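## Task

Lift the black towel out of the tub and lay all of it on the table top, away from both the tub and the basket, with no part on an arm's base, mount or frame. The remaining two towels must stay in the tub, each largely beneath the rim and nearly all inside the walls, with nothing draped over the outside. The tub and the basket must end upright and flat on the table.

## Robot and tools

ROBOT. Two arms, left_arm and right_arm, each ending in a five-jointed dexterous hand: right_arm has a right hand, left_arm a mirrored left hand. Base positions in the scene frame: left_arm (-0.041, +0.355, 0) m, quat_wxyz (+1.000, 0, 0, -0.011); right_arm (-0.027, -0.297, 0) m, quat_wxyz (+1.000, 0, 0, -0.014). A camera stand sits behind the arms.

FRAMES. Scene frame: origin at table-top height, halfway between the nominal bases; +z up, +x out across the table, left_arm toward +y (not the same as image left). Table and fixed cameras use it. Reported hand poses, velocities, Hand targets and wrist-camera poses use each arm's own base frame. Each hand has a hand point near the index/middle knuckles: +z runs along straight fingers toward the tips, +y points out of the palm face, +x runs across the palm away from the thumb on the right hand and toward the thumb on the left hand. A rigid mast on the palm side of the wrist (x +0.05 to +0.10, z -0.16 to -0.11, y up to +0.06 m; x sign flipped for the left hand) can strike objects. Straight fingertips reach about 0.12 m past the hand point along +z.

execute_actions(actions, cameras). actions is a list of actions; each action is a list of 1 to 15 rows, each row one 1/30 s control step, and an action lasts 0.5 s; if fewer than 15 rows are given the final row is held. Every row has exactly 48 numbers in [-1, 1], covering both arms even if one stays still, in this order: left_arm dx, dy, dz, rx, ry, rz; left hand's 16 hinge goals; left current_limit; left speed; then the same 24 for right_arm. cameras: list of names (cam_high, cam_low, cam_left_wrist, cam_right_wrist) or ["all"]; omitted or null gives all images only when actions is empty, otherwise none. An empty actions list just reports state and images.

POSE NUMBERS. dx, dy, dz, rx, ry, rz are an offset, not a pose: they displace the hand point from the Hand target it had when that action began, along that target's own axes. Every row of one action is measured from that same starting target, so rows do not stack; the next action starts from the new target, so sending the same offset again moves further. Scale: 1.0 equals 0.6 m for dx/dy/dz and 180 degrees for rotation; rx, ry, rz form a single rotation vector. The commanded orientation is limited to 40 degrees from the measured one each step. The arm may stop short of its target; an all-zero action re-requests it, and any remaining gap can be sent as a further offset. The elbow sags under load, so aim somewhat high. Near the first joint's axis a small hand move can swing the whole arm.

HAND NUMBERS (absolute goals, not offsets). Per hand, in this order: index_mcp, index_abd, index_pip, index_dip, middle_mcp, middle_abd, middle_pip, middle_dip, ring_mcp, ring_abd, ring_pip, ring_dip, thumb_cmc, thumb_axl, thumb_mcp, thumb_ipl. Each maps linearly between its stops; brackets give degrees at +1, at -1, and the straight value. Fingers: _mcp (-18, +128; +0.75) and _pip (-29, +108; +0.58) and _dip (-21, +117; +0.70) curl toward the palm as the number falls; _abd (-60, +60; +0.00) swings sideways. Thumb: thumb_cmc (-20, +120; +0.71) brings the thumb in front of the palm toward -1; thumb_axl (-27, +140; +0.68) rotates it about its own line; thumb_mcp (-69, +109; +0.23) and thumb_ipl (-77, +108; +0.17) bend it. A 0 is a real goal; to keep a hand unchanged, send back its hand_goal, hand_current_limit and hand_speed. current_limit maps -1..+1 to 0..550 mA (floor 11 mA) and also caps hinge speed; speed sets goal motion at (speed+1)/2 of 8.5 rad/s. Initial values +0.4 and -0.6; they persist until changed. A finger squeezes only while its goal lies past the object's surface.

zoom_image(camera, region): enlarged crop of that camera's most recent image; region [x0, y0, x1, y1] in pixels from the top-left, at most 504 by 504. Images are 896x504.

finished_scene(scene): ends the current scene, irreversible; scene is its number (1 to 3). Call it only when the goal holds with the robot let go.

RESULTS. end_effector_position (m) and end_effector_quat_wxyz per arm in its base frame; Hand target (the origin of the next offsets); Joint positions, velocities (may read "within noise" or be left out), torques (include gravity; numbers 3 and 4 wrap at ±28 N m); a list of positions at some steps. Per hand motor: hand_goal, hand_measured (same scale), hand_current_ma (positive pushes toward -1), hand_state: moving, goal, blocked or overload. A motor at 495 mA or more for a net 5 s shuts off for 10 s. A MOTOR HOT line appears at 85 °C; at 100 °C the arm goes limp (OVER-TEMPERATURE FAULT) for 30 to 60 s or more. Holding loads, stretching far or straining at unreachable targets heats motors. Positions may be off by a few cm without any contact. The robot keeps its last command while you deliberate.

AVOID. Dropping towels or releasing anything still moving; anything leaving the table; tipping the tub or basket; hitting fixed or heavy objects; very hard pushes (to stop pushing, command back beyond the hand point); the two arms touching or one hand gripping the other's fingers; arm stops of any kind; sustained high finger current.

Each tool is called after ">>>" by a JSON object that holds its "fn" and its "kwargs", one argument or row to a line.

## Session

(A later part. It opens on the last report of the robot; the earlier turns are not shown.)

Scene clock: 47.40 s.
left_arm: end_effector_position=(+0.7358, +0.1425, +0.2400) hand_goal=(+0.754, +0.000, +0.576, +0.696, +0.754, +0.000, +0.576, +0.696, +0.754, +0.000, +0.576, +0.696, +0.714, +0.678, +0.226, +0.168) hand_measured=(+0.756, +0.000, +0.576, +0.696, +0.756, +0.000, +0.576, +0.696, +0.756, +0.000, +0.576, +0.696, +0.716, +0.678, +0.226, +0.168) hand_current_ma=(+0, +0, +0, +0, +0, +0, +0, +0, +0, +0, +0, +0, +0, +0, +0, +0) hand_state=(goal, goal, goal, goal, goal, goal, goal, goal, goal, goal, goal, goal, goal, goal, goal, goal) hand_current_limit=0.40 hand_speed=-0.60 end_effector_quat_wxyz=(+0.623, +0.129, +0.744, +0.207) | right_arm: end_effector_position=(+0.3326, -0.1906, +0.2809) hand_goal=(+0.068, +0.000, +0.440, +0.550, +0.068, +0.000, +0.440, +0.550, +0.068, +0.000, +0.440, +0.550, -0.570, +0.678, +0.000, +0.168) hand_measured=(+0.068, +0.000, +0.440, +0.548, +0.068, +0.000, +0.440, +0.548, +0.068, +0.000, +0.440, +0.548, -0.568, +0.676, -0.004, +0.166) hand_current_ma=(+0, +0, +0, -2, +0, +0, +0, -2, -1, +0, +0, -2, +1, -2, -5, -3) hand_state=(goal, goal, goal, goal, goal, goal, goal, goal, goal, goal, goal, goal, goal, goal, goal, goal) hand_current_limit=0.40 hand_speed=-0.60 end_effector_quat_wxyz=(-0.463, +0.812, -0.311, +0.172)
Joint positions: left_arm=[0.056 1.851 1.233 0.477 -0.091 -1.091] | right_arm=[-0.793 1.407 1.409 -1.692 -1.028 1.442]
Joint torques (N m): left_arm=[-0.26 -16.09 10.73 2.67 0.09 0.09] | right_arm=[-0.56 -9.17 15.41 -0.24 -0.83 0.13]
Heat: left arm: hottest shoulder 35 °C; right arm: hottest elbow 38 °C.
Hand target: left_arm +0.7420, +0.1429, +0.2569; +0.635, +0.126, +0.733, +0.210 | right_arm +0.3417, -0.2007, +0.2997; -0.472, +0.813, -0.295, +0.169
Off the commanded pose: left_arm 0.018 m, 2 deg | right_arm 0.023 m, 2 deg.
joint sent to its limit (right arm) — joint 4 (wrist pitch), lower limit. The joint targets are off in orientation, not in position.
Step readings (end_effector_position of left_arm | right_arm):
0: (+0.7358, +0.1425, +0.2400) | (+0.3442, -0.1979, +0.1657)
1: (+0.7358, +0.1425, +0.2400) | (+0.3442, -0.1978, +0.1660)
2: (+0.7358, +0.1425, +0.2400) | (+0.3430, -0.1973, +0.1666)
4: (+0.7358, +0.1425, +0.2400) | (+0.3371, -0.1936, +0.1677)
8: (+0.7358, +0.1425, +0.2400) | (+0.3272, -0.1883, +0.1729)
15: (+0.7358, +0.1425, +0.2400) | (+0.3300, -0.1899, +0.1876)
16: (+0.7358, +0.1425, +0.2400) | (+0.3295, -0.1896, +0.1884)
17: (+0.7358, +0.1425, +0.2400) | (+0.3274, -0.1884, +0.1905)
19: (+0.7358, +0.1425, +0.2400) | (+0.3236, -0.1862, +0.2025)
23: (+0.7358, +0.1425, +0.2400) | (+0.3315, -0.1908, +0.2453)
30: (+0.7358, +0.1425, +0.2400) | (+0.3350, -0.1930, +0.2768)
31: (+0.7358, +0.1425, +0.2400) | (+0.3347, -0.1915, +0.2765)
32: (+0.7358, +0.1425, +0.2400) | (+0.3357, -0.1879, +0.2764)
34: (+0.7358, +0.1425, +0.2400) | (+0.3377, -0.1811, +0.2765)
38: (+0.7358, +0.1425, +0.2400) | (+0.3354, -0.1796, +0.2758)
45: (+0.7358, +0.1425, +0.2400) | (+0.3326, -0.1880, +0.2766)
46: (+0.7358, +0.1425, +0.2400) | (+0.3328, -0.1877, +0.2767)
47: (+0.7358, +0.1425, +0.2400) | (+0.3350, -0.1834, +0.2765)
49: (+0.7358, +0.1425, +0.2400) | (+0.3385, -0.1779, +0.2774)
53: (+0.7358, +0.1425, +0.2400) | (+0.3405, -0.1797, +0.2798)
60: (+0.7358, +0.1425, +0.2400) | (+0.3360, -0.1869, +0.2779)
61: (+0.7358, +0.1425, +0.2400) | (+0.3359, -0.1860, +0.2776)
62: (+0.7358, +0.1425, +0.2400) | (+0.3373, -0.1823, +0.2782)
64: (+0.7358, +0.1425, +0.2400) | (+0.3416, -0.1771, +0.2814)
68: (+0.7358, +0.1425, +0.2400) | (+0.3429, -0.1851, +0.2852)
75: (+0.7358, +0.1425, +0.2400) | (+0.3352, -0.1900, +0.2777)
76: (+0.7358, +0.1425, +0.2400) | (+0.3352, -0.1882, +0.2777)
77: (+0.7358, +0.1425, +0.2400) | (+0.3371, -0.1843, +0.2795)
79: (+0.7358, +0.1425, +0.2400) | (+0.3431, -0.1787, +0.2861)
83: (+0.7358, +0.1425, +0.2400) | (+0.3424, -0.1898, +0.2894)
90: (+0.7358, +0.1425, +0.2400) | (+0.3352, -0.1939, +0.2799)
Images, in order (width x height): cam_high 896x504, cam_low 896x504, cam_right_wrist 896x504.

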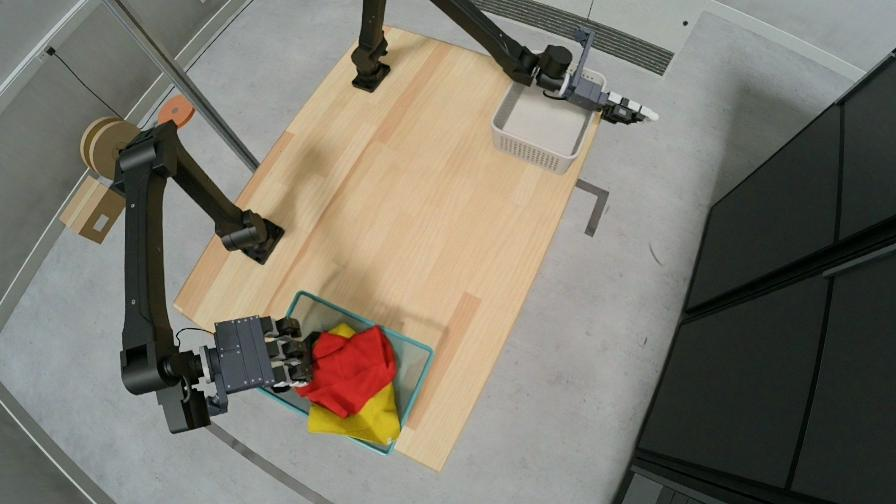

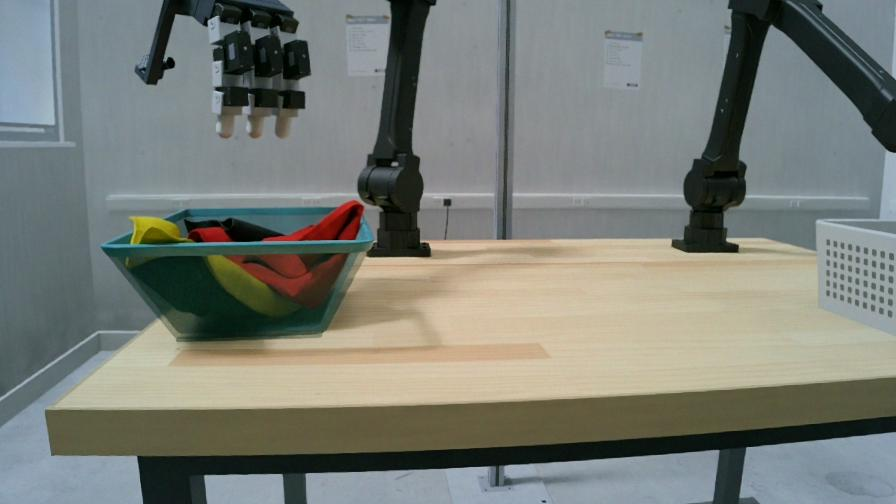

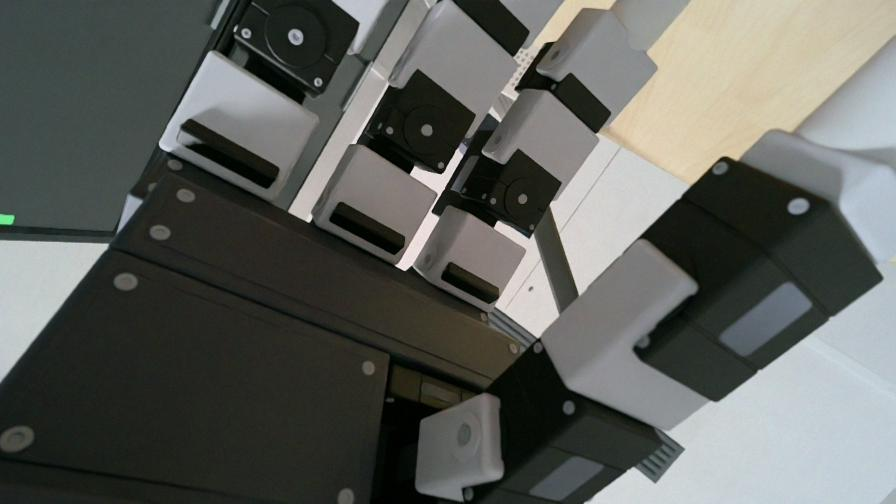

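>>> {"fn": "execute_actions", "kwargs": {
  "actions": [
    [[0,0,0,0,0,0,0.754,0,0.576,0.696,0.754,0,0.576,0.696,0.754,0,0.576,0.696,0.714,0.678,0.226,0.168,0.4,-0.6,0.031,0.108,0.080,0,0,0,0.068,0,0.44,0.55,0.068,0,0.44,0.55,0.068,0,0.44,0.55,-0.571,0.678,0,0.168,0.4,-0.6]]
  ],
  "cameras": ["cam_high","cam_low","cam_right_wrist"]
}}

>>> {"fn": "zoom_image", "kwargs": {
  "camera": "cam_high",
  "region": [190, 250, 400, 430]
}}

>>> {"fn": "zoom_image", "kwargs": {
  "camera": "cam_low",
  "region": [90, 80, 440, 350]
}}

Scene clock: 49.23 s.
left_arm: end_effector_position=(+0.7358, +0.1425, +0.2400) hand_goal=(+0.754, +0.000, +0.576, +0.696, +0.754, +0.000, +0.576, +0.696, +0.754, +0.000, +0.576, +0.696, +0.714, +0.678, +0.226, +0.168) hand_measured=(+0.756, +0.000, +0.576, +0.696, +0.756, +0.000, +0.576, +0.696, +0.756, +0.000, +0.576, +0.696, +0.716, +0.678, +0.226, +0.168) hand_current_ma=(+0, +0, +0, +0, +0, +0, +0, +0, +0, +0, +0, +0, +0, +0, +0, +0) hand_state=(goal, goal, goal, goal, goal, goal, goal, goal, goal, goal, goal, goal, goal, goal, goal, goal) hand_current_limit=0.40 hand_speed=-0.60 end_effector_quat_wxyz=(+0.623, +0.129, +0.744, +0.207) | right_arm: end_effector_position=(+0.3562, -0.2065, +0.2198) hand_goal=(+0.068, +0.000, +0.440, +0.550, +0.068, +0.000, +0.440, +0.550, +0.068, +0.000, +0.440, +0.550, -0.570, +0.678, +0.000, +0.168) hand_measured=(+0.068, +0.000, +0.440, +0.548, +0.068, +0.000, +0.440, +0.548, +0.068, +0.000, +0.440, +0.548, -0.568, +0.676, -0.004, +0.166) hand_current_ma=(+0, +0, +0, -2, +0, +0, +0, -2, -1, +0, +0, -2, +1, -2, -5, -3) hand_state=(goal, goal, goal, goal, goal, goal, goal, goal, goal, goal, goal, goal, goal, goal, goal, goal) hand_current_limit=0.40 hand_speed=-0.60 end_effector_quat_wxyz=(-0.473, +0.810, -0.306, +0.164)
Joint positions: left_arm=[0.056 1.851 1.233 0.477 -0.091 -1.091] | right_arm=[-0.784 1.511 1.353 -1.566 -1.042 1.422]
Joint torques (N m): left_arm=[-0.09 -16.26 10.76 2.67 0.08 0.09] | right_arm=[0.44 -11.58 9.88 0.46 -0.82 -0.11]
Heat: left arm: hottest shoulder 35 °C; right arm: hottest elbow 39 °C.
Hand target: left_arm +0.7420, +0.1429, +0.2569; +0.635, +0.126, +0.733, +0.210 | right_arm +0.3620, -0.2051, +0.2195; -0.472, +0.813, -0.295, +0.169
Off the commanded pose: left_arm 0.018 m, 2 deg | right_arm 0.006 m, 2 deg.
Step readings (end_effector_position of left_arm | right_arm):
0: (+0.7358, +0.1425, +0.2400) | (+0.3325, -0.1905, +0.2809)
1: (+0.7358, +0.1425, +0.2400) | (+0.3326, -0.1905, +0.2809)
2: (+0.7358, +0.1425, +0.2400) | (+0.3342, -0.1915, +0.2804)
4: (+0.7358, +0.1425, +0.2400) | (+0.3406, -0.1964, +0.2763)
8: (+0.7358, +0.1425, +0.2400) | (+0.3491, -0.2031, +0.2493)
15: (+0.7358, +0.1425, +0.2400) | (+0.3554, -0.2063, +0.2199)
Images, in order (width x height): cam_high 896x504, cam_low 896x504, cam_right_wrist 896x504.

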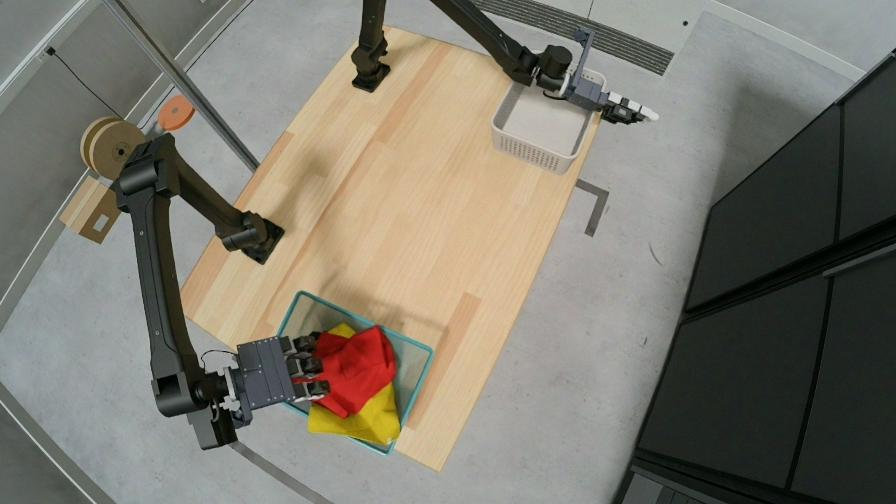

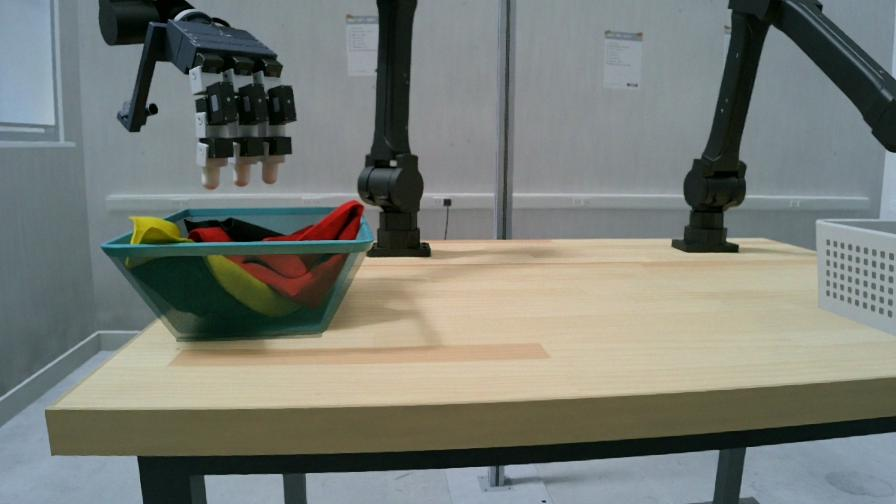

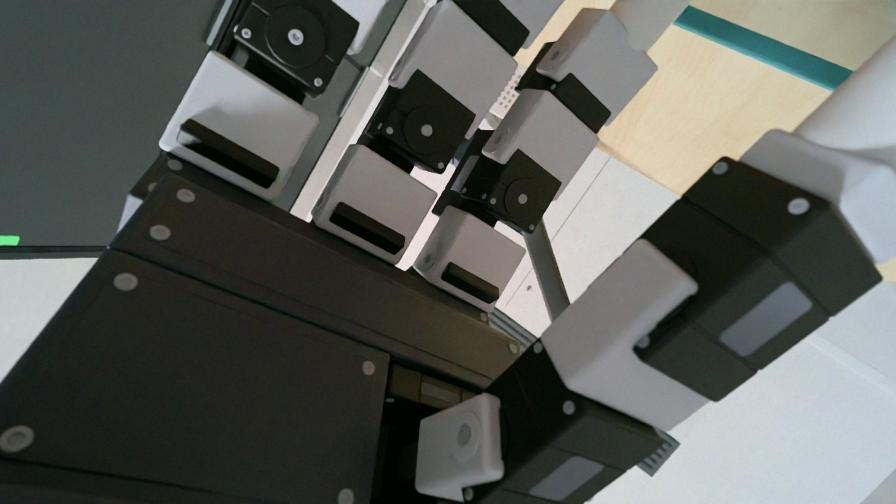

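Scaled by 2.400 from the camera's 896x504 image, which has a finer 1280x720 frame.

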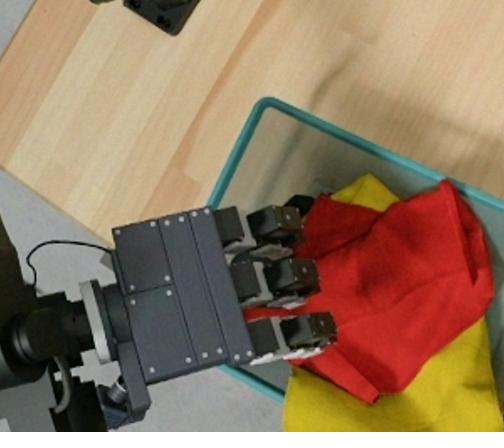

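Scaled by 1.440 from the camera's 896x504 image, which has a finer 1280x720 frame.

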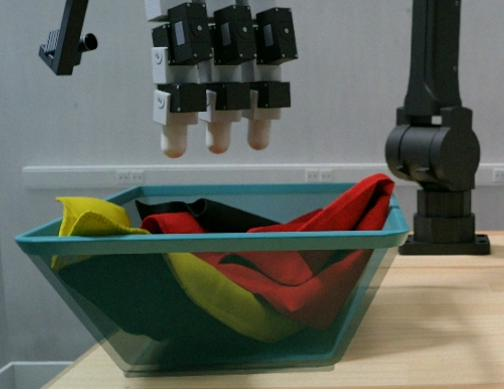

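>>> {"fn": "execute_actions", "kwargs": {
  "actions": [
    [[0,0,0,0,0,0,0.754,0,0.576,0.696,0.754,0,0.576,0.696,0.754,0,0.576,0.696,0.714,0.678,0.226,0.168,0.4,-0.6,0.0275,-0.1075,-0.0807,0,0,0,0.95,0,0.95,0.95,0.342,0,0.358,0.478,0.342,0,0.358,0.478,-0.857,0.678,0,-0.05,0.4,-0.6]],
    [[0,0,0,0,0,0,0.754,0,0.576,0.696,0.754,0,0.576,0.696,0.754,0,0.576,0.696,0.714,0.678,0.226,0.168,0.4,-0.6,0,0,0,-0.058,-0.076,-0.1317,0.95,0,0.95,0.95,0.342,0,0.358,0.478,0.342,0,0.358,0.478,-0.857,0.678,0,-0.05,0.4,-0.6]],
    [[0,0,0,0,0,0,0.754,0,0.576,0.696,0.754,0,0.576,0.696,0.754,0,0.576,0.696,0.714,0.678,0.226,0.168,0.4,-0.6,0,0,0,-0.058,-0.076,-0.1317,0.95,0,0.95,0.95,0.342,0,0.358,0.478,0.342,0,0.358,0.478,-0.857,0.678,0,-0.05,0.4,-0.6]],
    [[0,0,0,0,0,0,0.754,0,0.576,0.696,0.754,0,0.576,0.696,0.754,0,0.576,0.696,0.714,0.678,0.226,0.168,0.4,-0.6,0,0,0,-0.058,-0.076,-0.1317,0.95,0,0.95,0.95,0.342,0,0.358,0.478,0.342,0,0.358,0.478,-0.857,0.678,0,-0.05,0.4,-0.6]],
    [[0,0,0,0,0,0,0.754,0,0.576,0.696,0.754,0,0.576,0.696,0.754,0,0.576,0.696,0.714,0.678,0.226,0.168,0.4,-0.6,0,0,0,-0.058,-0.076,-0.1317,0.95,0,0.95,0.95,0.342,0,0.358,0.478,0.342,0,0.358,0.478,-0.857,0.678,0,-0.05,0.4,-0.6]],
    [[0,0,0,0,0,0,0.754,0,0.576,0.696,0.754,0,0.576,0.696,0.754,0,0.576,0.696,0.714,0.678,0.226,0.168,0.4,-0.6,0,0,0,0.0652,-0.065,-0.1573,0.95,0,0.95,0.95,0.342,0,0.358,0.478,0.342,0,0.358,0.478,-0.857,0.678,0,-0.05,0.4,-0.6]],
    [[0,0,0,0,0,0,0.754,0,0.576,0.696,0.754,0,0.576,0.696,0.754,0,0.576,0.696,0.714,0.678,0.226,0.168,0.4,-0.6,0,0,0,0.0652,-0.065,-0.1573,0.95,0,0.95,0.95,0.342,0,0.358,0.478,0.342,0,0.358,0.478,-0.857,0.678,0,-0.05,0.4,-0.6]],
    [[0,0,0,0,0,0,0.754,0,0.576,0.696,0.754,0,0.576,0.696,0.754,0,0.576,0.696,0.714,0.678,0.226,0.168,0.4,-0.6,0,0,0,0.0652,-0.065,-0.1573,0.95,0,0.95,0.95,0.342,0,0.358,0.478,0.342,0,0.358,0.478,-0.857,0.678,0,-0.05,0.4,-0.6]]
  ],
  "cameras": ["cam_high","cam_low","cam_right_wrist"]
}}

>>> {"fn": "zoom_image", "kwargs": {
  "camera": "cam_high",
  "region": [190, 250, 400, 430]
}}

Scene clock: 58.03 s.
left_arm: end_effector_position=(+0.7358, +0.1425, +0.2400) hand_goal=(+0.754, +0.000, +0.576, +0.696, +0.754, +0.000, +0.576, +0.696, +0.754, +0.000, +0.576, +0.696, +0.714, +0.678, +0.226, +0.168) hand_measured=(+0.756, +0.000, +0.576, +0.696, +0.756, +0.000, +0.576, +0.696, +0.756, +0.000, +0.576, +0.696, +0.716, +0.678, +0.226, +0.168) hand_current_ma=(+0, +0, +0, +0, +0, +0, +0, +0, +0, +0, +0, +0, +0, +0, +0, +0) hand_state=(goal, goal, goal, goal, goal, goal, goal, goal, goal, goal, goal, goal, goal, goal, goal, goal) hand_current_limit=0.40 hand_speed=-0.60 end_effector_quat_wxyz=(+0.623, +0.129, +0.744, +0.207) | right_arm: end_effector_position=(+0.3537, -0.2194, +0.2801) hand_goal=(+0.950, +0.000, +0.950, +0.950, +0.342, +0.000, +0.358, +0.478, +0.342, +0.000, +0.358, +0.478, -0.856, +0.678, +0.000, -0.050) hand_measured=(+0.940, +0.000, +0.944, +0.946, +0.340, +0.000, +0.360, +0.480, +0.340, +0.000, +0.360, +0.480, -0.856, +0.676, -0.002, -0.048) hand_current_ma=(-16, +0, -6, -4, -1, +0, +1, +3, -1, +0, +1, +3, +0, -1, -4, +1) hand_state=(goal, goal, goal, goal, goal, goal, goal, goal, goal, goal, goal, goal, goal, goal, goal, goal) hand_current_limit=0.40 hand_speed=-0.60 end_effector_quat_wxyz=(-0.095, +0.194, +0.903, -0.372)
Joint positions: left_arm=[0.056 1.851 1.233 0.477 -0.091 -1.091] | right_arm=[-0.401 1.387 1.444 -1.691 0.786 -1.523]
Joint torques (N m): left_arm=[-0.15 -16.15 10.74 2.62 0.09 0.1] | right_arm=[0.03 -8.41 15.86 -0.2 0.74 -0.16]
Heat: left arm: hottest shoulder 35 °C; right arm: hottest elbow 39 °C.
Hand target: left_arm +0.7420, +0.1429, +0.2569; +0.635, +0.126, +0.733, +0.210 | right_arm +0.3684, -0.2235, +0.2995; -0.079, +0.192, +0.904, -0.374
Off the commanded pose: left_arm 0.018 m, 2 deg | right_arm 0.025 m, 2 deg.
joint sent to its limit (right arm) — joint 4 (wrist pitch), lower limit. The joint targets still meet the commanded pose.
Step readings (end_effector_position of left_arm | right_arm):
0: (+0.7358, +0.1425, +0.2400) | (+0.3562, -0.2065, +0.2198)
1: (+0.7358, +0.1425, +0.2400) | (+0.3560, -0.2063, +0.2198)
2: (+0.7358, +0.1425, +0.2400) | (+0.3551, -0.2055, +0.2208)
4: (+0.7358, +0.1425, +0.2400) | (+0.3520, -0.2029, +0.2285)
8: (+0.7358, +0.1425, +0.2400) | (+0.3576, -0.2084, +0.2571)
15: (+0.7358, +0.1425, +0.2400) | (+0.3639, -0.2146, +0.2770)
16: (+0.7358, +0.1425, +0.2400) | (+0.3626, -0.2156, +0.2761)
17: (+0.7358, +0.1425, +0.2400) | (+0.3591, -0.2192, +0.2727)
19: (+0.7358, +0.1425, +0.2400) | (+0.3531, -0.2271, +0.2662)
23: (+0.7358, +0.1425, +0.2400) | (+0.3575, -0.2246, +0.2688)
30: (+0.7358, +0.1425, +0.2400) | (+0.3631, -0.2181, +0.2828)
31: (+0.7358, +0.1425, +0.2400) | (+0.3625, -0.2203, +0.2827)
32: (+0.7358, +0.1425, +0.2400) | (+0.3605, -0.2252, +0.2812)
34: (+0.7358, +0.1425, +0.2400) | (+0.3576, -0.2351, +0.2801)
38: (+0.7358, +0.1425, +0.2400) | (+0.3646, -0.2316, +0.2877)
45: (+0.7358, +0.1425, +0.2400) | (+0.3703, -0.2256, +0.2994)
46: (+0.7358, +0.1425, +0.2400) | (+0.3701, -0.2275, +0.2990)
47: (+0.7358, +0.1425, +0.2400) | (+0.3680, -0.2323, +0.2980)
49: (+0.7358, +0.1425, +0.2400) | (+0.3624, -0.2387, +0.2933)
53: (+0.7358, +0.1425, +0.2400) | (+0.3622, -0.2333, +0.2877)
60: (+0.7358, +0.1425, +0.2400) | (+0.3701, -0.2287, +0.2943)
61: (+0.7358, +0.1425, +0.2400) | (+0.3703, -0.2296, +0.2949)
62: (+0.7358, +0.1425, +0.2400) | (+0.3688, -0.2336, +0.2955)
64: (+0.7358, +0.1425, +0.2400) | (+0.3645, -0.2386, +0.2943)
68: (+0.7358, +0.1425, +0.2400) | (+0.3605, -0.2357, +0.2906)
75: (+0.7358, +0.1425, +0.2400) | (+0.3652, -0.2276, +0.2943)
76: (+0.7358, +0.1425, +0.2400) | (+0.3655, -0.2279, +0.2948)
77: (+0.7358, +0.1425, +0.2400) | (+0.3640, -0.2320, +0.2957)
79: (+0.7358, +0.1425, +0.2400) | (+0.3621, -0.2381, +0.2976)
83: (+0.7358, +0.1425, +0.2400) | (+0.3625, -0.2376, +0.2976)
90: (+0.7358, +0.1425, +0.2400) | (+0.3652, -0.2262, +0.2944)
91: (+0.7358, +0.1425, +0.2400) | (+0.3647, -0.2261, +0.2942)
92: (+0.7358, +0.1425, +0.2400) | (+0.3615, -0.2301, +0.2945)
94: (+0.7358, +0.1425, +0.2400) | (+0.3555, -0.2358, +0.2948)
98: (+0.7358, +0.1425, +0.2400) | (+0.3497, -0.2347, +0.2893)
105: (+0.7358, +0.1425, +0.2400) | (+0.3527, -0.2251, +0.2769)
106: (+0.7358, +0.1425, +0.2400) | (+0.3521, -0.2254, +0.2763)
107: (+0.7358, +0.1425, +0.2400) | (+0.3497, -0.2288, +0.2769)
109: (+0.7358, +0.1425, +0.2400) | (+0.3469, -0.2355, +0.2809)
113: (+0.7358, +0.1425, +0.2400) | (+0.3545, -0.2323, +0.2868)
120: (+0.7358, +0.1425, +0.2400) | (+0.3563, -0.2219, +0.2804)
Images, in order (width x height): cam_high 896x504, cam_low 896x504, cam_right_wrist 896x504.

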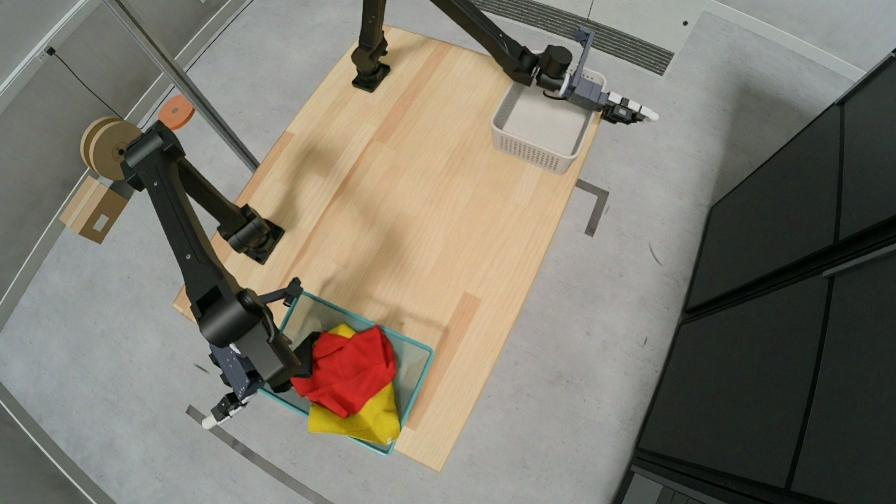

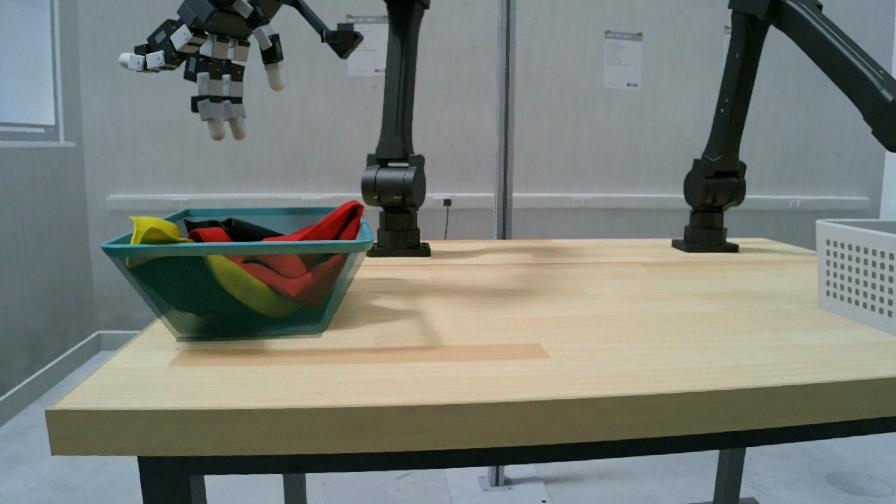

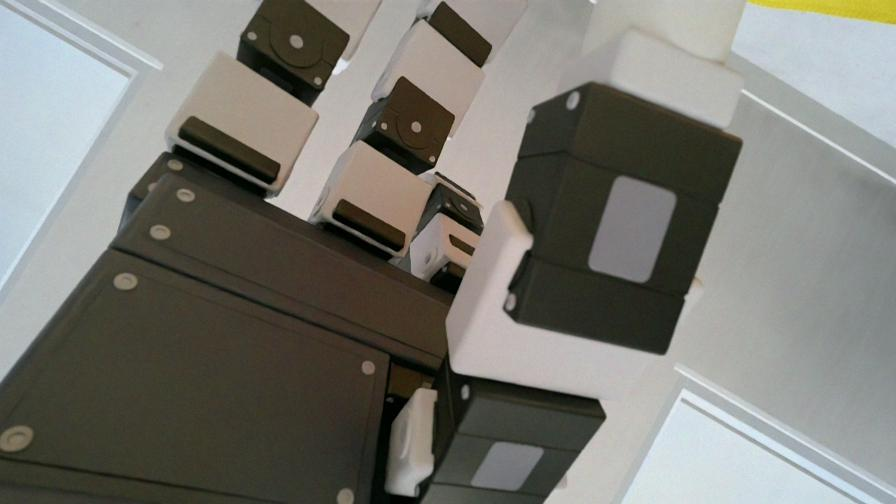

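Scaled by 2.400 from the camera's 896x504 image, which has a finer 1280x720 frame.

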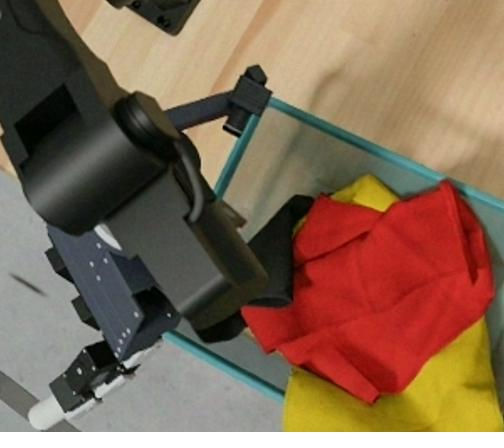

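>>> {"fn": "execute_actions", "kwargs": {
  "actions": [
    [[0,0,0,0,0,0,0.754,0,0.576,0.696,0.754,0,0.576,0.696,0.754,0,0.576,0.696,0.714,0.678,0.226,0.168,0.4,-0.6,-0.054,0.066,0.122,0,0,0,0.95,0,0.95,0.95,0.342,0,0.358,0.478,0.342,0,0.358,0.478,-0.857,0.678,0,-0.05,0.4,-0.6]]
  ],
  "cameras": ["cam_high","cam_low","cam_right_wrist"]
}}

>>> {"fn": "zoom_image", "kwargs": {
  "camera": "cam_high",
  "region": [190, 250, 400, 430]
}}

>>> {"fn": "zoom_image", "kwargs": {
  "camera": "cam_low",
  "region": [90, 80, 440, 350]
}}

Scene clock: 59.70 s.
left_arm: end_effector_position=(+0.7358, +0.1425, +0.2400) hand_goal=(+0.754, +0.000, +0.576, +0.696, +0.754, +0.000, +0.576, +0.696, +0.754, +0.000, +0.576, +0.696, +0.714, +0.678, +0.226, +0.168) hand_measured=(+0.756, +0.000, +0.576, +0.696, +0.756, +0.000, +0.576, +0.696, +0.756, +0.000, +0.576, +0.696, +0.716, +0.678, +0.226, +0.168) hand_current_ma=(+0, +0, +0, +0, +0, +0, +0, +0, +0, +0, +0, +0, +0, +0, +0, +0) hand_state=(goal, goal, goal, goal, goal, goal, goal, goal, goal, goal, goal, goal, goal, goal, goal, goal) hand_current_limit=0.40 hand_speed=-0.60 end_effector_quat_wxyz=(+0.623, +0.129, +0.744, +0.207) | right_arm: end_effector_position=(+0.3875, -0.2546, +0.2201) hand_goal=(+0.950, +0.000, +0.950, +0.950, +0.342, +0.000, +0.358, +0.478, +0.342, +0.000, +0.358, +0.478, -0.856, +0.678, +0.000, -0.050) hand_measured=(+0.940, +0.000, +0.944, +0.946, +0.340, +0.000, +0.360, +0.480, +0.340, +0.000, +0.360, +0.480, -0.856, +0.676, -0.002, -0.048) hand_current_ma=(-16, +0, -6, -4, -1, +0, +1, +3, -1, +0, +1, +3, +0, -1, -4, +1) hand_state=(goal, goal, goal, goal, goal, goal, goal, goal, goal, goal, goal, goal, goal, goal, goal, goal) hand_current_limit=0.40 hand_speed=-0.60 end_effector_quat_wxyz=(-0.082, +0.192, +0.903, -0.375)
Joint positions: left_arm=[0.056 1.851 1.233 0.477 -0.091 -1.091] | right_arm=[-0.445 1.478 1.381 -1.453 0.787 -1.607]
Joint torques (N m): left_arm=[0.09 -16.03 10.71 2.7 0.08 0.09] | right_arm=[-1.08 -11.46 10.18 0.84 0.58 -0.14]
Heat: left arm: hottest shoulder 36 °C; right arm: hottest elbow 39 °C.
Hand target: left_arm +0.7420, +0.1429, +0.2569; +0.635, +0.126, +0.733, +0.210 | right_arm +0.3884, -0.2583, +0.2199; -0.079, +0.192, +0.904, -0.374
Off the commanded pose: left_arm 0.018 m, 2 deg | right_arm 0.004 m, 0 deg.
Step readings (end_effector_position of left_arm | right_arm):
0: (+0.7358, +0.1425, +0.2400) | (+0.3537, -0.2194, +0.2801)
1: (+0.7358, +0.1425, +0.2400) | (+0.3539, -0.2195, +0.2801)
2: (+0.7358, +0.1425, +0.2400) | (+0.3566, -0.2207, +0.2799)
4: (+0.7358, +0.1425, +0.2400) | (+0.3696, -0.2289, +0.2770)
8: (+0.7358, +0.1425, +0.2400) | (+0.3820, -0.2449, +0.2522)
15: (+0.7358, +0.1425, +0.2400) | (+0.3869, -0.2545, +0.2201)
Images, in order (width x height): cam_high 896x504, cam_low 896x504, cam_right_wrist 896x504.

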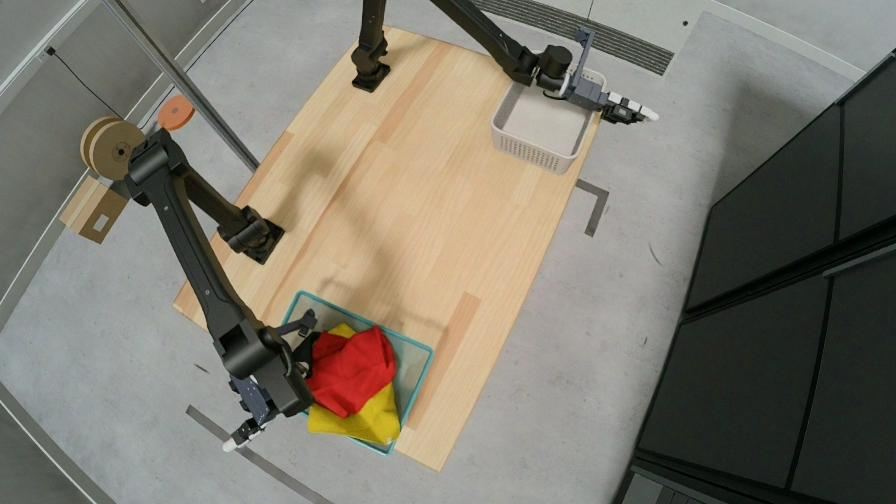

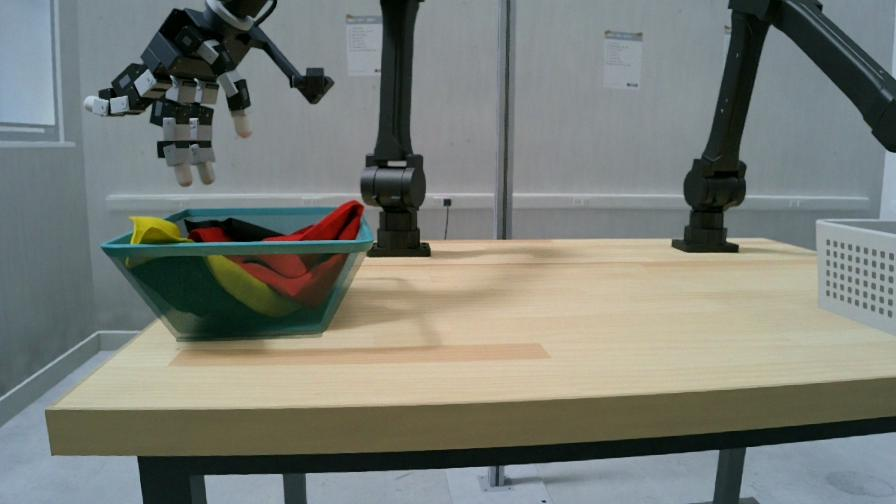

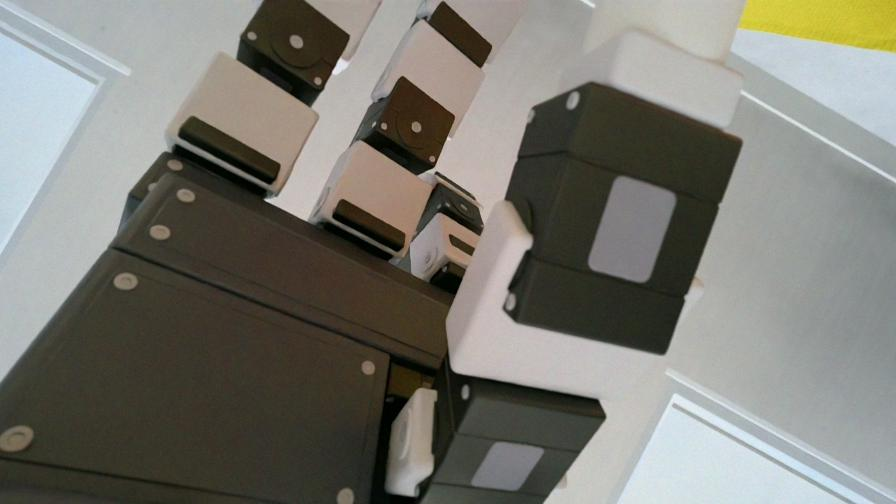

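Scaled by 2.400 from the camera's 896x504 image, which has a finer 1280x720 frame.

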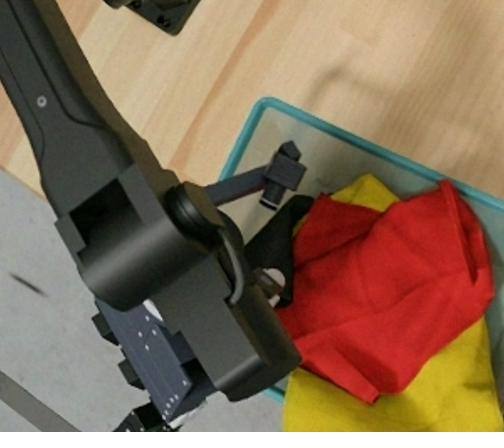

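Scaled by 1.440 from the camera's 896x504 image, which has a finer 1280x720 frame.

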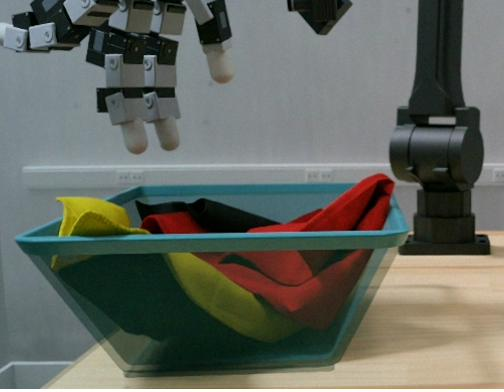

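>>> {"fn": "execute_actions", "kwargs": {
  "actions": [
    [[0,0,0,0,0,0,0.754,0,0.576,0.696,0.754,0,0.576,0.696,0.754,0,0.576,0.696,0.714,0.678,0.226,0.168,0.4,-0.6,0,0.094,0.094,0,0,0,0.95,0,0.95,0.95,0.342,0,0.358,0.478,0.342,0,0.358,0.478,-0.98,0.678,0,-0.05,0.4,-0.6]]
  ],
  "cameras": ["cam_high","cam_low","cam_right_wrist"]
}}

>>> {"fn": "zoom_image", "kwargs": {
  "camera": "cam_high",
  "region": [190, 250, 400, 430]
}}

>>> {"fn": "zoom_image", "kwargs": {
  "camera": "cam_low",
  "region": [90, 80, 440, 350]
}}

Scene clock: 61.27 s.
left_arm: end_effector_position=(+0.7358, +0.1425, +0.2400) hand_goal=(+0.754, +0.000, +0.576, +0.696, +0.754, +0.000, +0.576, +0.696, +0.754, +0.000, +0.576, +0.696, +0.714, +0.678, +0.226, +0.168) hand_measured=(+0.756, +0.000, +0.576, +0.696, +0.756, +0.000, +0.576, +0.696, +0.756, +0.000, +0.576, +0.696, +0.716, +0.678, +0.226, +0.168) hand_current_ma=(+0, +0, +0, +0, +0, +0, +0, +0, +0, +0, +0, +0, +0, +0, +0, +0) hand_state=(goal, goal, goal, goal, goal, goal, goal, goal, goal, goal, goal, goal, goal, goal, goal, goal) hand_current_limit=0.40 hand_speed=-0.60 end_effector_quat_wxyz=(+0.623, +0.129, +0.744, +0.207) | right_arm: end_effector_position=(+0.3858, -0.2536, +0.1445) hand_goal=(+0.950, +0.000, +0.950, +0.950, +0.342, +0.000, +0.358, +0.478, +0.342, +0.000, +0.358, +0.478, -0.980, +0.678, +0.000, -0.050) hand_measured=(+0.940, +0.000, +0.944, +0.946, +0.330, -0.010, +0.352, +0.478, +0.340, +0.000, +0.360, +0.480, -0.974, +0.676, -0.002, -0.048) hand_current_ma=(-16, +0, -6, -4, -20, -12, -6, +0, -1, +0, +1, +3, +8, -1, -4, +1) hand_state=(goal, goal, goal, goal, goal, goal, goal, goal, goal, goal, goal, goal, goal, goal, goal, goal) hand_current_limit=0.40 hand_speed=-0.60 end_effector_quat_wxyz=(-0.082, +0.189, +0.904, -0.374)
Joint positions: left_arm=[0.056 1.851 1.233 0.477 -0.091 -1.091] | right_arm=[-0.445 1.511 1.216 -1.252 0.787 -1.614]
Joint torques (N m): left_arm=[-0.26 -16.03 10.69 2.73 0.1 0.09] | right_arm=[-1.14 -10.87 9.55 1.16 0.59 -0.09]
Heat: left arm: hottest shoulder 36 °C; right arm: hottest elbow 40 °C.
Hand target: left_arm +0.7420, +0.1429, +0.2569; +0.635, +0.126, +0.733, +0.210 | right_arm +0.3884, -0.2583, +0.1400; -0.079, +0.192, +0.904, -0.374
Off the commanded pose: left_arm 0.018 m, 2 deg | right_arm 0.007 m, 1 deg.
Step readings (end_effector_position of left_arm | right_arm):
0: (+0.7358, +0.1425, +0.2400) | (+0.3874, -0.2545, +0.2201)
1: (+0.7358, +0.1425, +0.2400) | (+0.3877, -0.2546, +0.2197)
2: (+0.7358, +0.1425, +0.2400) | (+0.3894, -0.2556, +0.2164)
4: (+0.7358, +0.1425, +0.2400) | (+0.3911, -0.2564, +0.2023)
8: (+0.7358, +0.1425, +0.2400) | (+0.3810, -0.2515, +0.1609)
15: (+0.7358, +0.1425, +0.2400) | (+0.3843, -0.2530, +0.1444)
Images, in order (width x height): cam_high 896x504, cam_low 896x504, cam_right_wrist 896x504.

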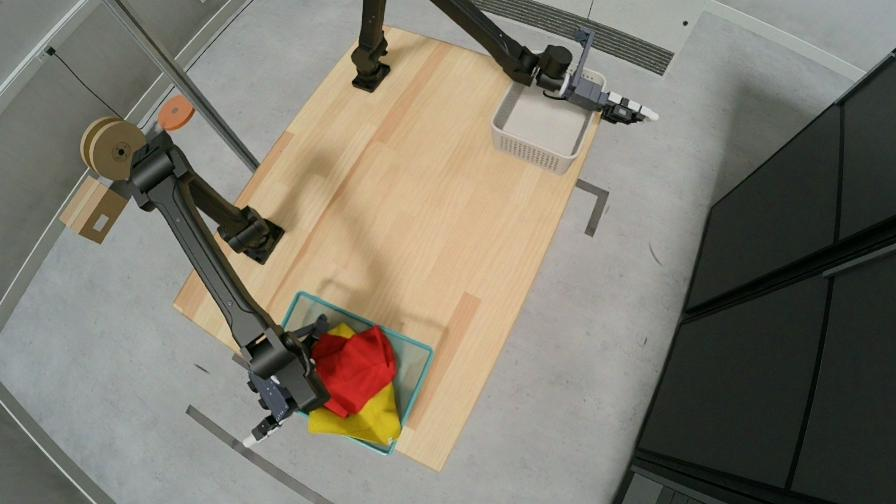

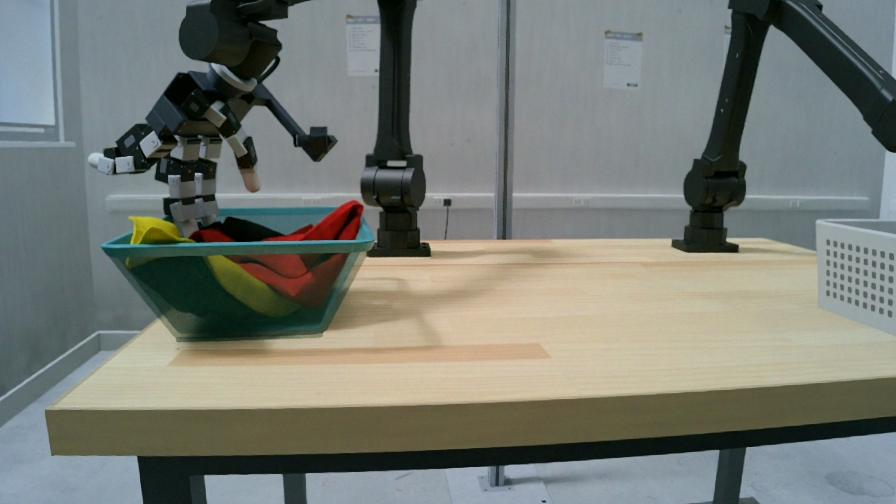

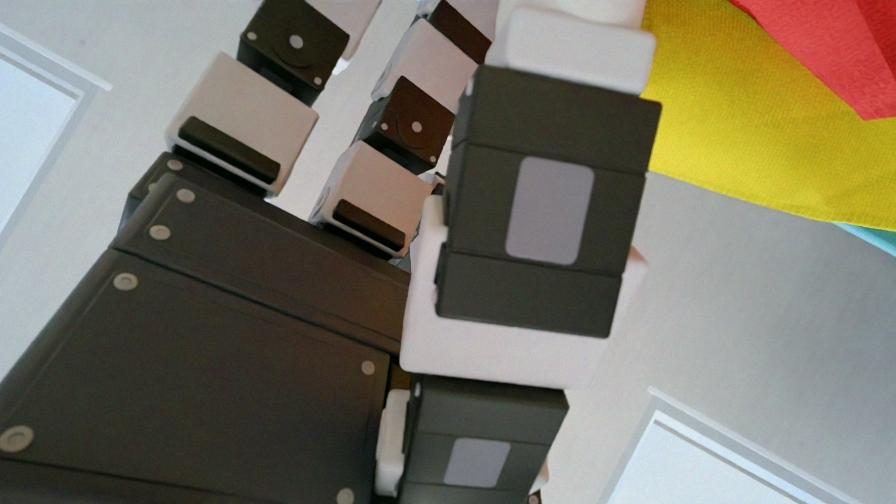

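Scaled by 2.400 from the camera's 896x504 image, which has a finer 1280x720 frame.

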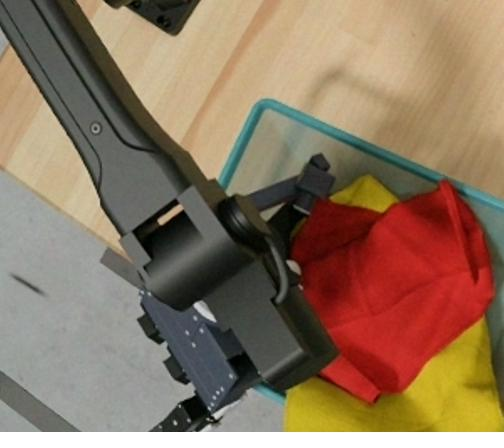

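Scaled by 1.440 from the camera's 896x504 image, which has a finer 1280x720 frame.

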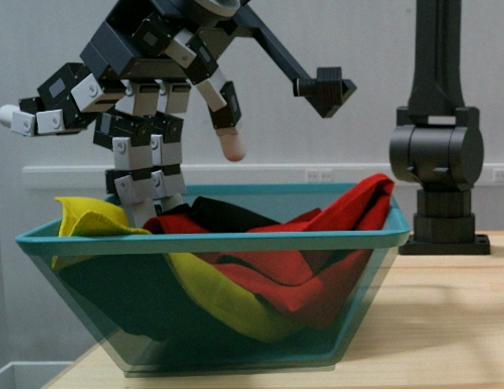

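>>> {"fn": "execute_actions", "kwargs": {
  "actions": [
    [[0,0,0,0,0,0,0.754,0,0.576,0.696,0.754,0,0.576,0.696,0.754,0,0.576,0.696,0.714,0.678,0.226,0.168,0.4,-0.6,0,0.047,0.035,0,0,0,0.95,0,0.95,0.95,0.342,0,0.358,0.478,0.342,0,0.358,0.478,-0.98,0.678,0,-0.05,0.7,-0.6]],
    [[0,0,0,0,0,0,0.754,0,0.576,0.696,0.754,0,0.576,0.696,0.754,0,0.576,0.696,0.714,0.678,0.226,0.168,0.4,-0.6,0,0,0,0,0,0,0.95,0,0.95,0.95,0.05,0,0.05,0.3,0.05,0,0.05,0.3,-0.98,0.678,-0.2,-0.15,0.7,-0.6]],
    [[0,0,0,0,0,0,0.754,0,0.576,0.696,0.754,0,0.576,0.696,0.754,0,0.576,0.696,0.714,0.678,0.226,0.168,0.4,-0.6,0,0,0,0,0,0,0.95,0,0.95,0.95,-0.15,0,-0.2,0.15,-0.15,0,-0.2,0.15,-0.98,0.678,-0.35,-0.3,0.7,-0.6]],
    [[0,0,0,0,0,0,0.754,0,0.576,0.696,0.754,0,0.576,0.696,0.754,0,0.576,0.696,0.714,0.678,0.226,0.168,0.4,-0.6,0,0,0,0,0,0,0.95,0,0.95,0.95,-0.2,0,-0.3,0.1,-0.2,0,-0.3,0.1,-0.98,0.678,-0.5,-0.45,0.7,-0.6]]
  ],
  "cameras": ["cam_high","cam_low","cam_right_wrist"]
}}

>>> {"fn": "zoom_image", "kwargs": {
  "camera": "cam_high",
  "region": [190, 250, 400, 430]
}}

>>> {"fn": "zoom_image", "kwargs": {
  "camera": "cam_low",
  "region": [90, 80, 440, 350]
}}

Scene clock: 64.10 s.
left_arm: end_effector_position=(+0.7358, +0.1425, +0.2400) hand_goal=(+0.754, +0.000, +0.576, +0.696, +0.754, +0.000, +0.576, +0.696, +0.754, +0.000, +0.576, +0.696, +0.714, +0.678, +0.226, +0.168) hand_measured=(+0.756, +0.000, +0.576, +0.696, +0.756, +0.000, +0.576, +0.696, +0.756, +0.000, +0.576, +0.696, +0.716, +0.678, +0.226, +0.168) hand_current_ma=(+0, +0, +0, +0, +0, +0, +0, +0, +0, +0, +0, +0, +0, +0, +0, +0) hand_state=(goal, goal, goal, goal, goal, goal, goal, goal, goal, goal, goal, goal, goal, goal, goal, goal) hand_current_limit=0.40 hand_speed=-0.60 end_effector_quat_wxyz=(+0.623, +0.129, +0.744, +0.207) | right_arm: end_effector_position=(+0.3882, -0.2668, +0.1383) hand_goal=(+0.950, +0.000, +0.950, +0.950, -0.200, +0.000, -0.300, +0.100, -0.200, +0.000, -0.300, +0.100, -0.980, +0.678, -0.500, -0.450) hand_measured=(+0.940, +0.000, +0.944, +0.946, +0.328, -0.028, +0.154, +0.104, -0.190, -0.002, -0.294, +0.104, -0.976, +0.678, -0.494, -0.446) hand_current_ma=(-16, +0, -6, -4, +468, -52, +467, +4, +16, -1, +9, +4, +6, -1, +12, +7) hand_state=(goal, goal, goal, goal, blocked, blocked, blocked, goal, goal, goal, goal, goal, goal, goal, goal, goal) hand_current_limit=0.70 hand_speed=-0.60 end_effector_quat_wxyz=(-0.068, +0.198, +0.891, -0.402)
Joint positions: left_arm=[0.056 1.851 1.233 0.477 -0.091 -1.091] | right_arm=[-0.449 1.511 1.185 -1.175 0.838 -1.614]
Joint torques (N m): left_arm=[-0.15 -15.79 10.82 2.63 0.09 0.09] | right_arm=[0.21 -8.47 6.97 1.18 -1.11 0.13]
Heat: left arm: hottest shoulder 36 °C; right arm: hottest elbow 39 °C.
Hand target: left_arm +0.7420, +0.1429, +0.2569; +0.635, +0.126, +0.733, +0.210 | right_arm +0.3905, -0.2537, +0.1053; -0.079, +0.192, +0.904, -0.374
Off the commanded pose: left_arm 0.018 m, 2 deg | right_arm 0.036 m, 4 deg.
Step readings (end_effector_position of left_arm | right_arm):
0: (+0.7358, +0.1425, +0.2400) | (+0.3858, -0.2536, +0.1445)
1: (+0.7358, +0.1425, +0.2400) | (+0.3860, -0.2537, +0.1444)
2: (+0.7358, +0.1425, +0.2400) | (+0.3866, -0.2541, +0.1434)
4: (+0.7358, +0.1425, +0.2400) | (+0.3876, -0.2563, +0.1415)
8: (+0.7358, +0.1425, +0.2400) | (+0.3890, -0.2587, +0.1374)
15: (+0.7358, +0.1425, +0.2400) | (+0.3900, -0.2597, +0.1364)
16: (+0.7358, +0.1425, +0.2400) | (+0.3899, -0.2597, +0.1363)
17: (+0.7358, +0.1425, +0.2400) | (+0.3899, -0.2599, +0.1362)
19: (+0.7358, +0.1425, +0.2400) | (+0.3900, -0.2615, +0.1364)
23: (+0.7358, +0.1425, +0.2400) | (+0.3889, -0.2655, +0.1378)
30: (+0.7358, +0.1425, +0.2400) | (+0.3885, -0.2661, +0.1381)
31: (+0.7358, +0.1425, +0.2400) | (+0.3885, -0.2661, +0.1381)
32: (+0.7358, +0.1425, +0.2400) | (+0.3885, -0.2662, +0.1381)
34: (+0.7358, +0.1425, +0.2400) | (+0.3884, -0.2663, +0.1382)
38: (+0.7358, +0.1425, +0.2400) | (+0.3884, -0.2664, +0.1382)
45: (+0.7358, +0.1425, +0.2400) | (+0.3883, -0.2666, +0.1383)
46: (+0.7358, +0.1425, +0.2400) | (+0.3883, -0.2666, +0.1383)
47: (+0.7358, +0.1425, +0.2400) | (+0.3883, -0.2666, +0.1383)
49: (+0.7358, +0.1425, +0.2400) | (+0.3883, -0.2666, +0.1383)
53: (+0.7358, +0.1425, +0.2400) | (+0.3882, -0.2668, +0.1383)
60: (+0.7358, +0.1425, +0.2400) | (+0.3882, -0.2668, +0.1383)
Images, in order (width x height): cam_high 896x504, cam_low 896x504, cam_right_wrist 896x504.

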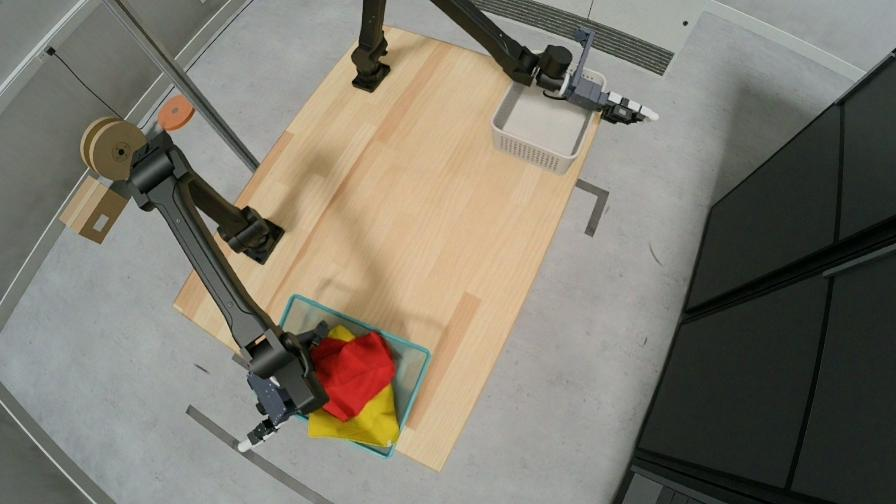

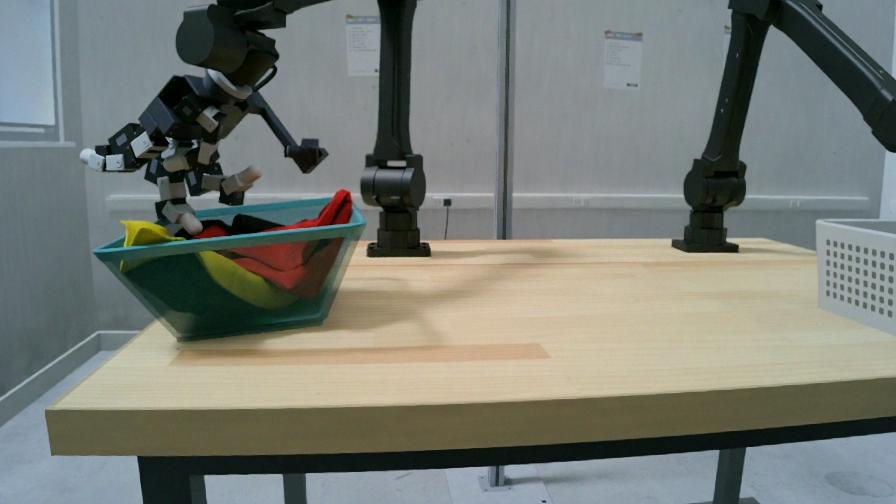

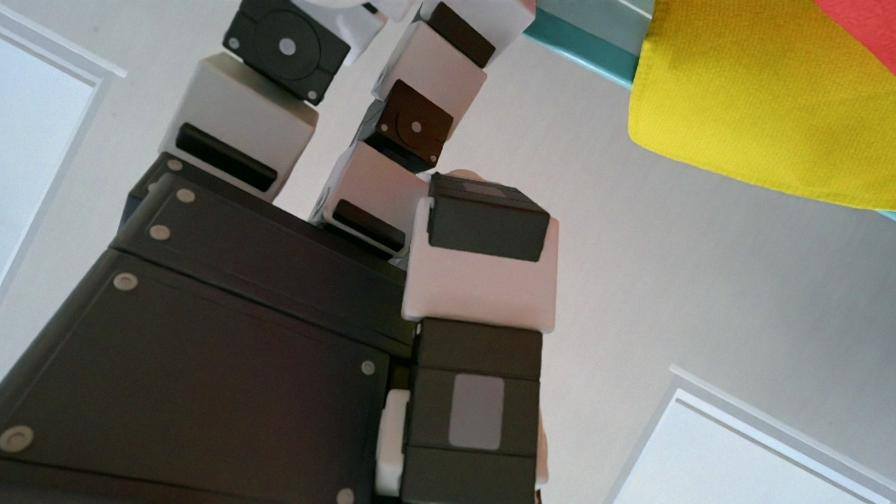

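Scaled by 2.400 from the camera's 896x504 image, which has a finer 1280x720 frame.

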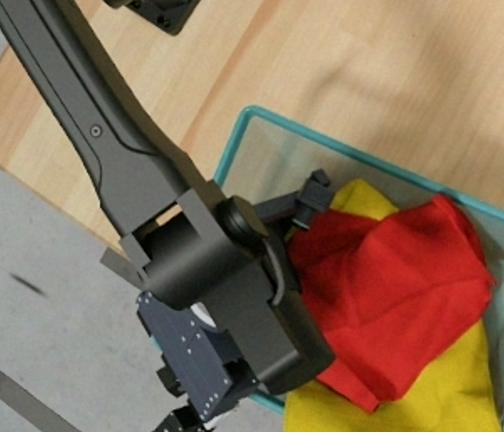

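Scaled by 1.440 from the camera's 896x504 image, which has a finer 1280x720 frame.

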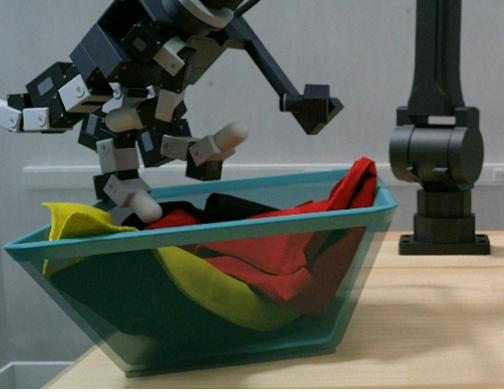

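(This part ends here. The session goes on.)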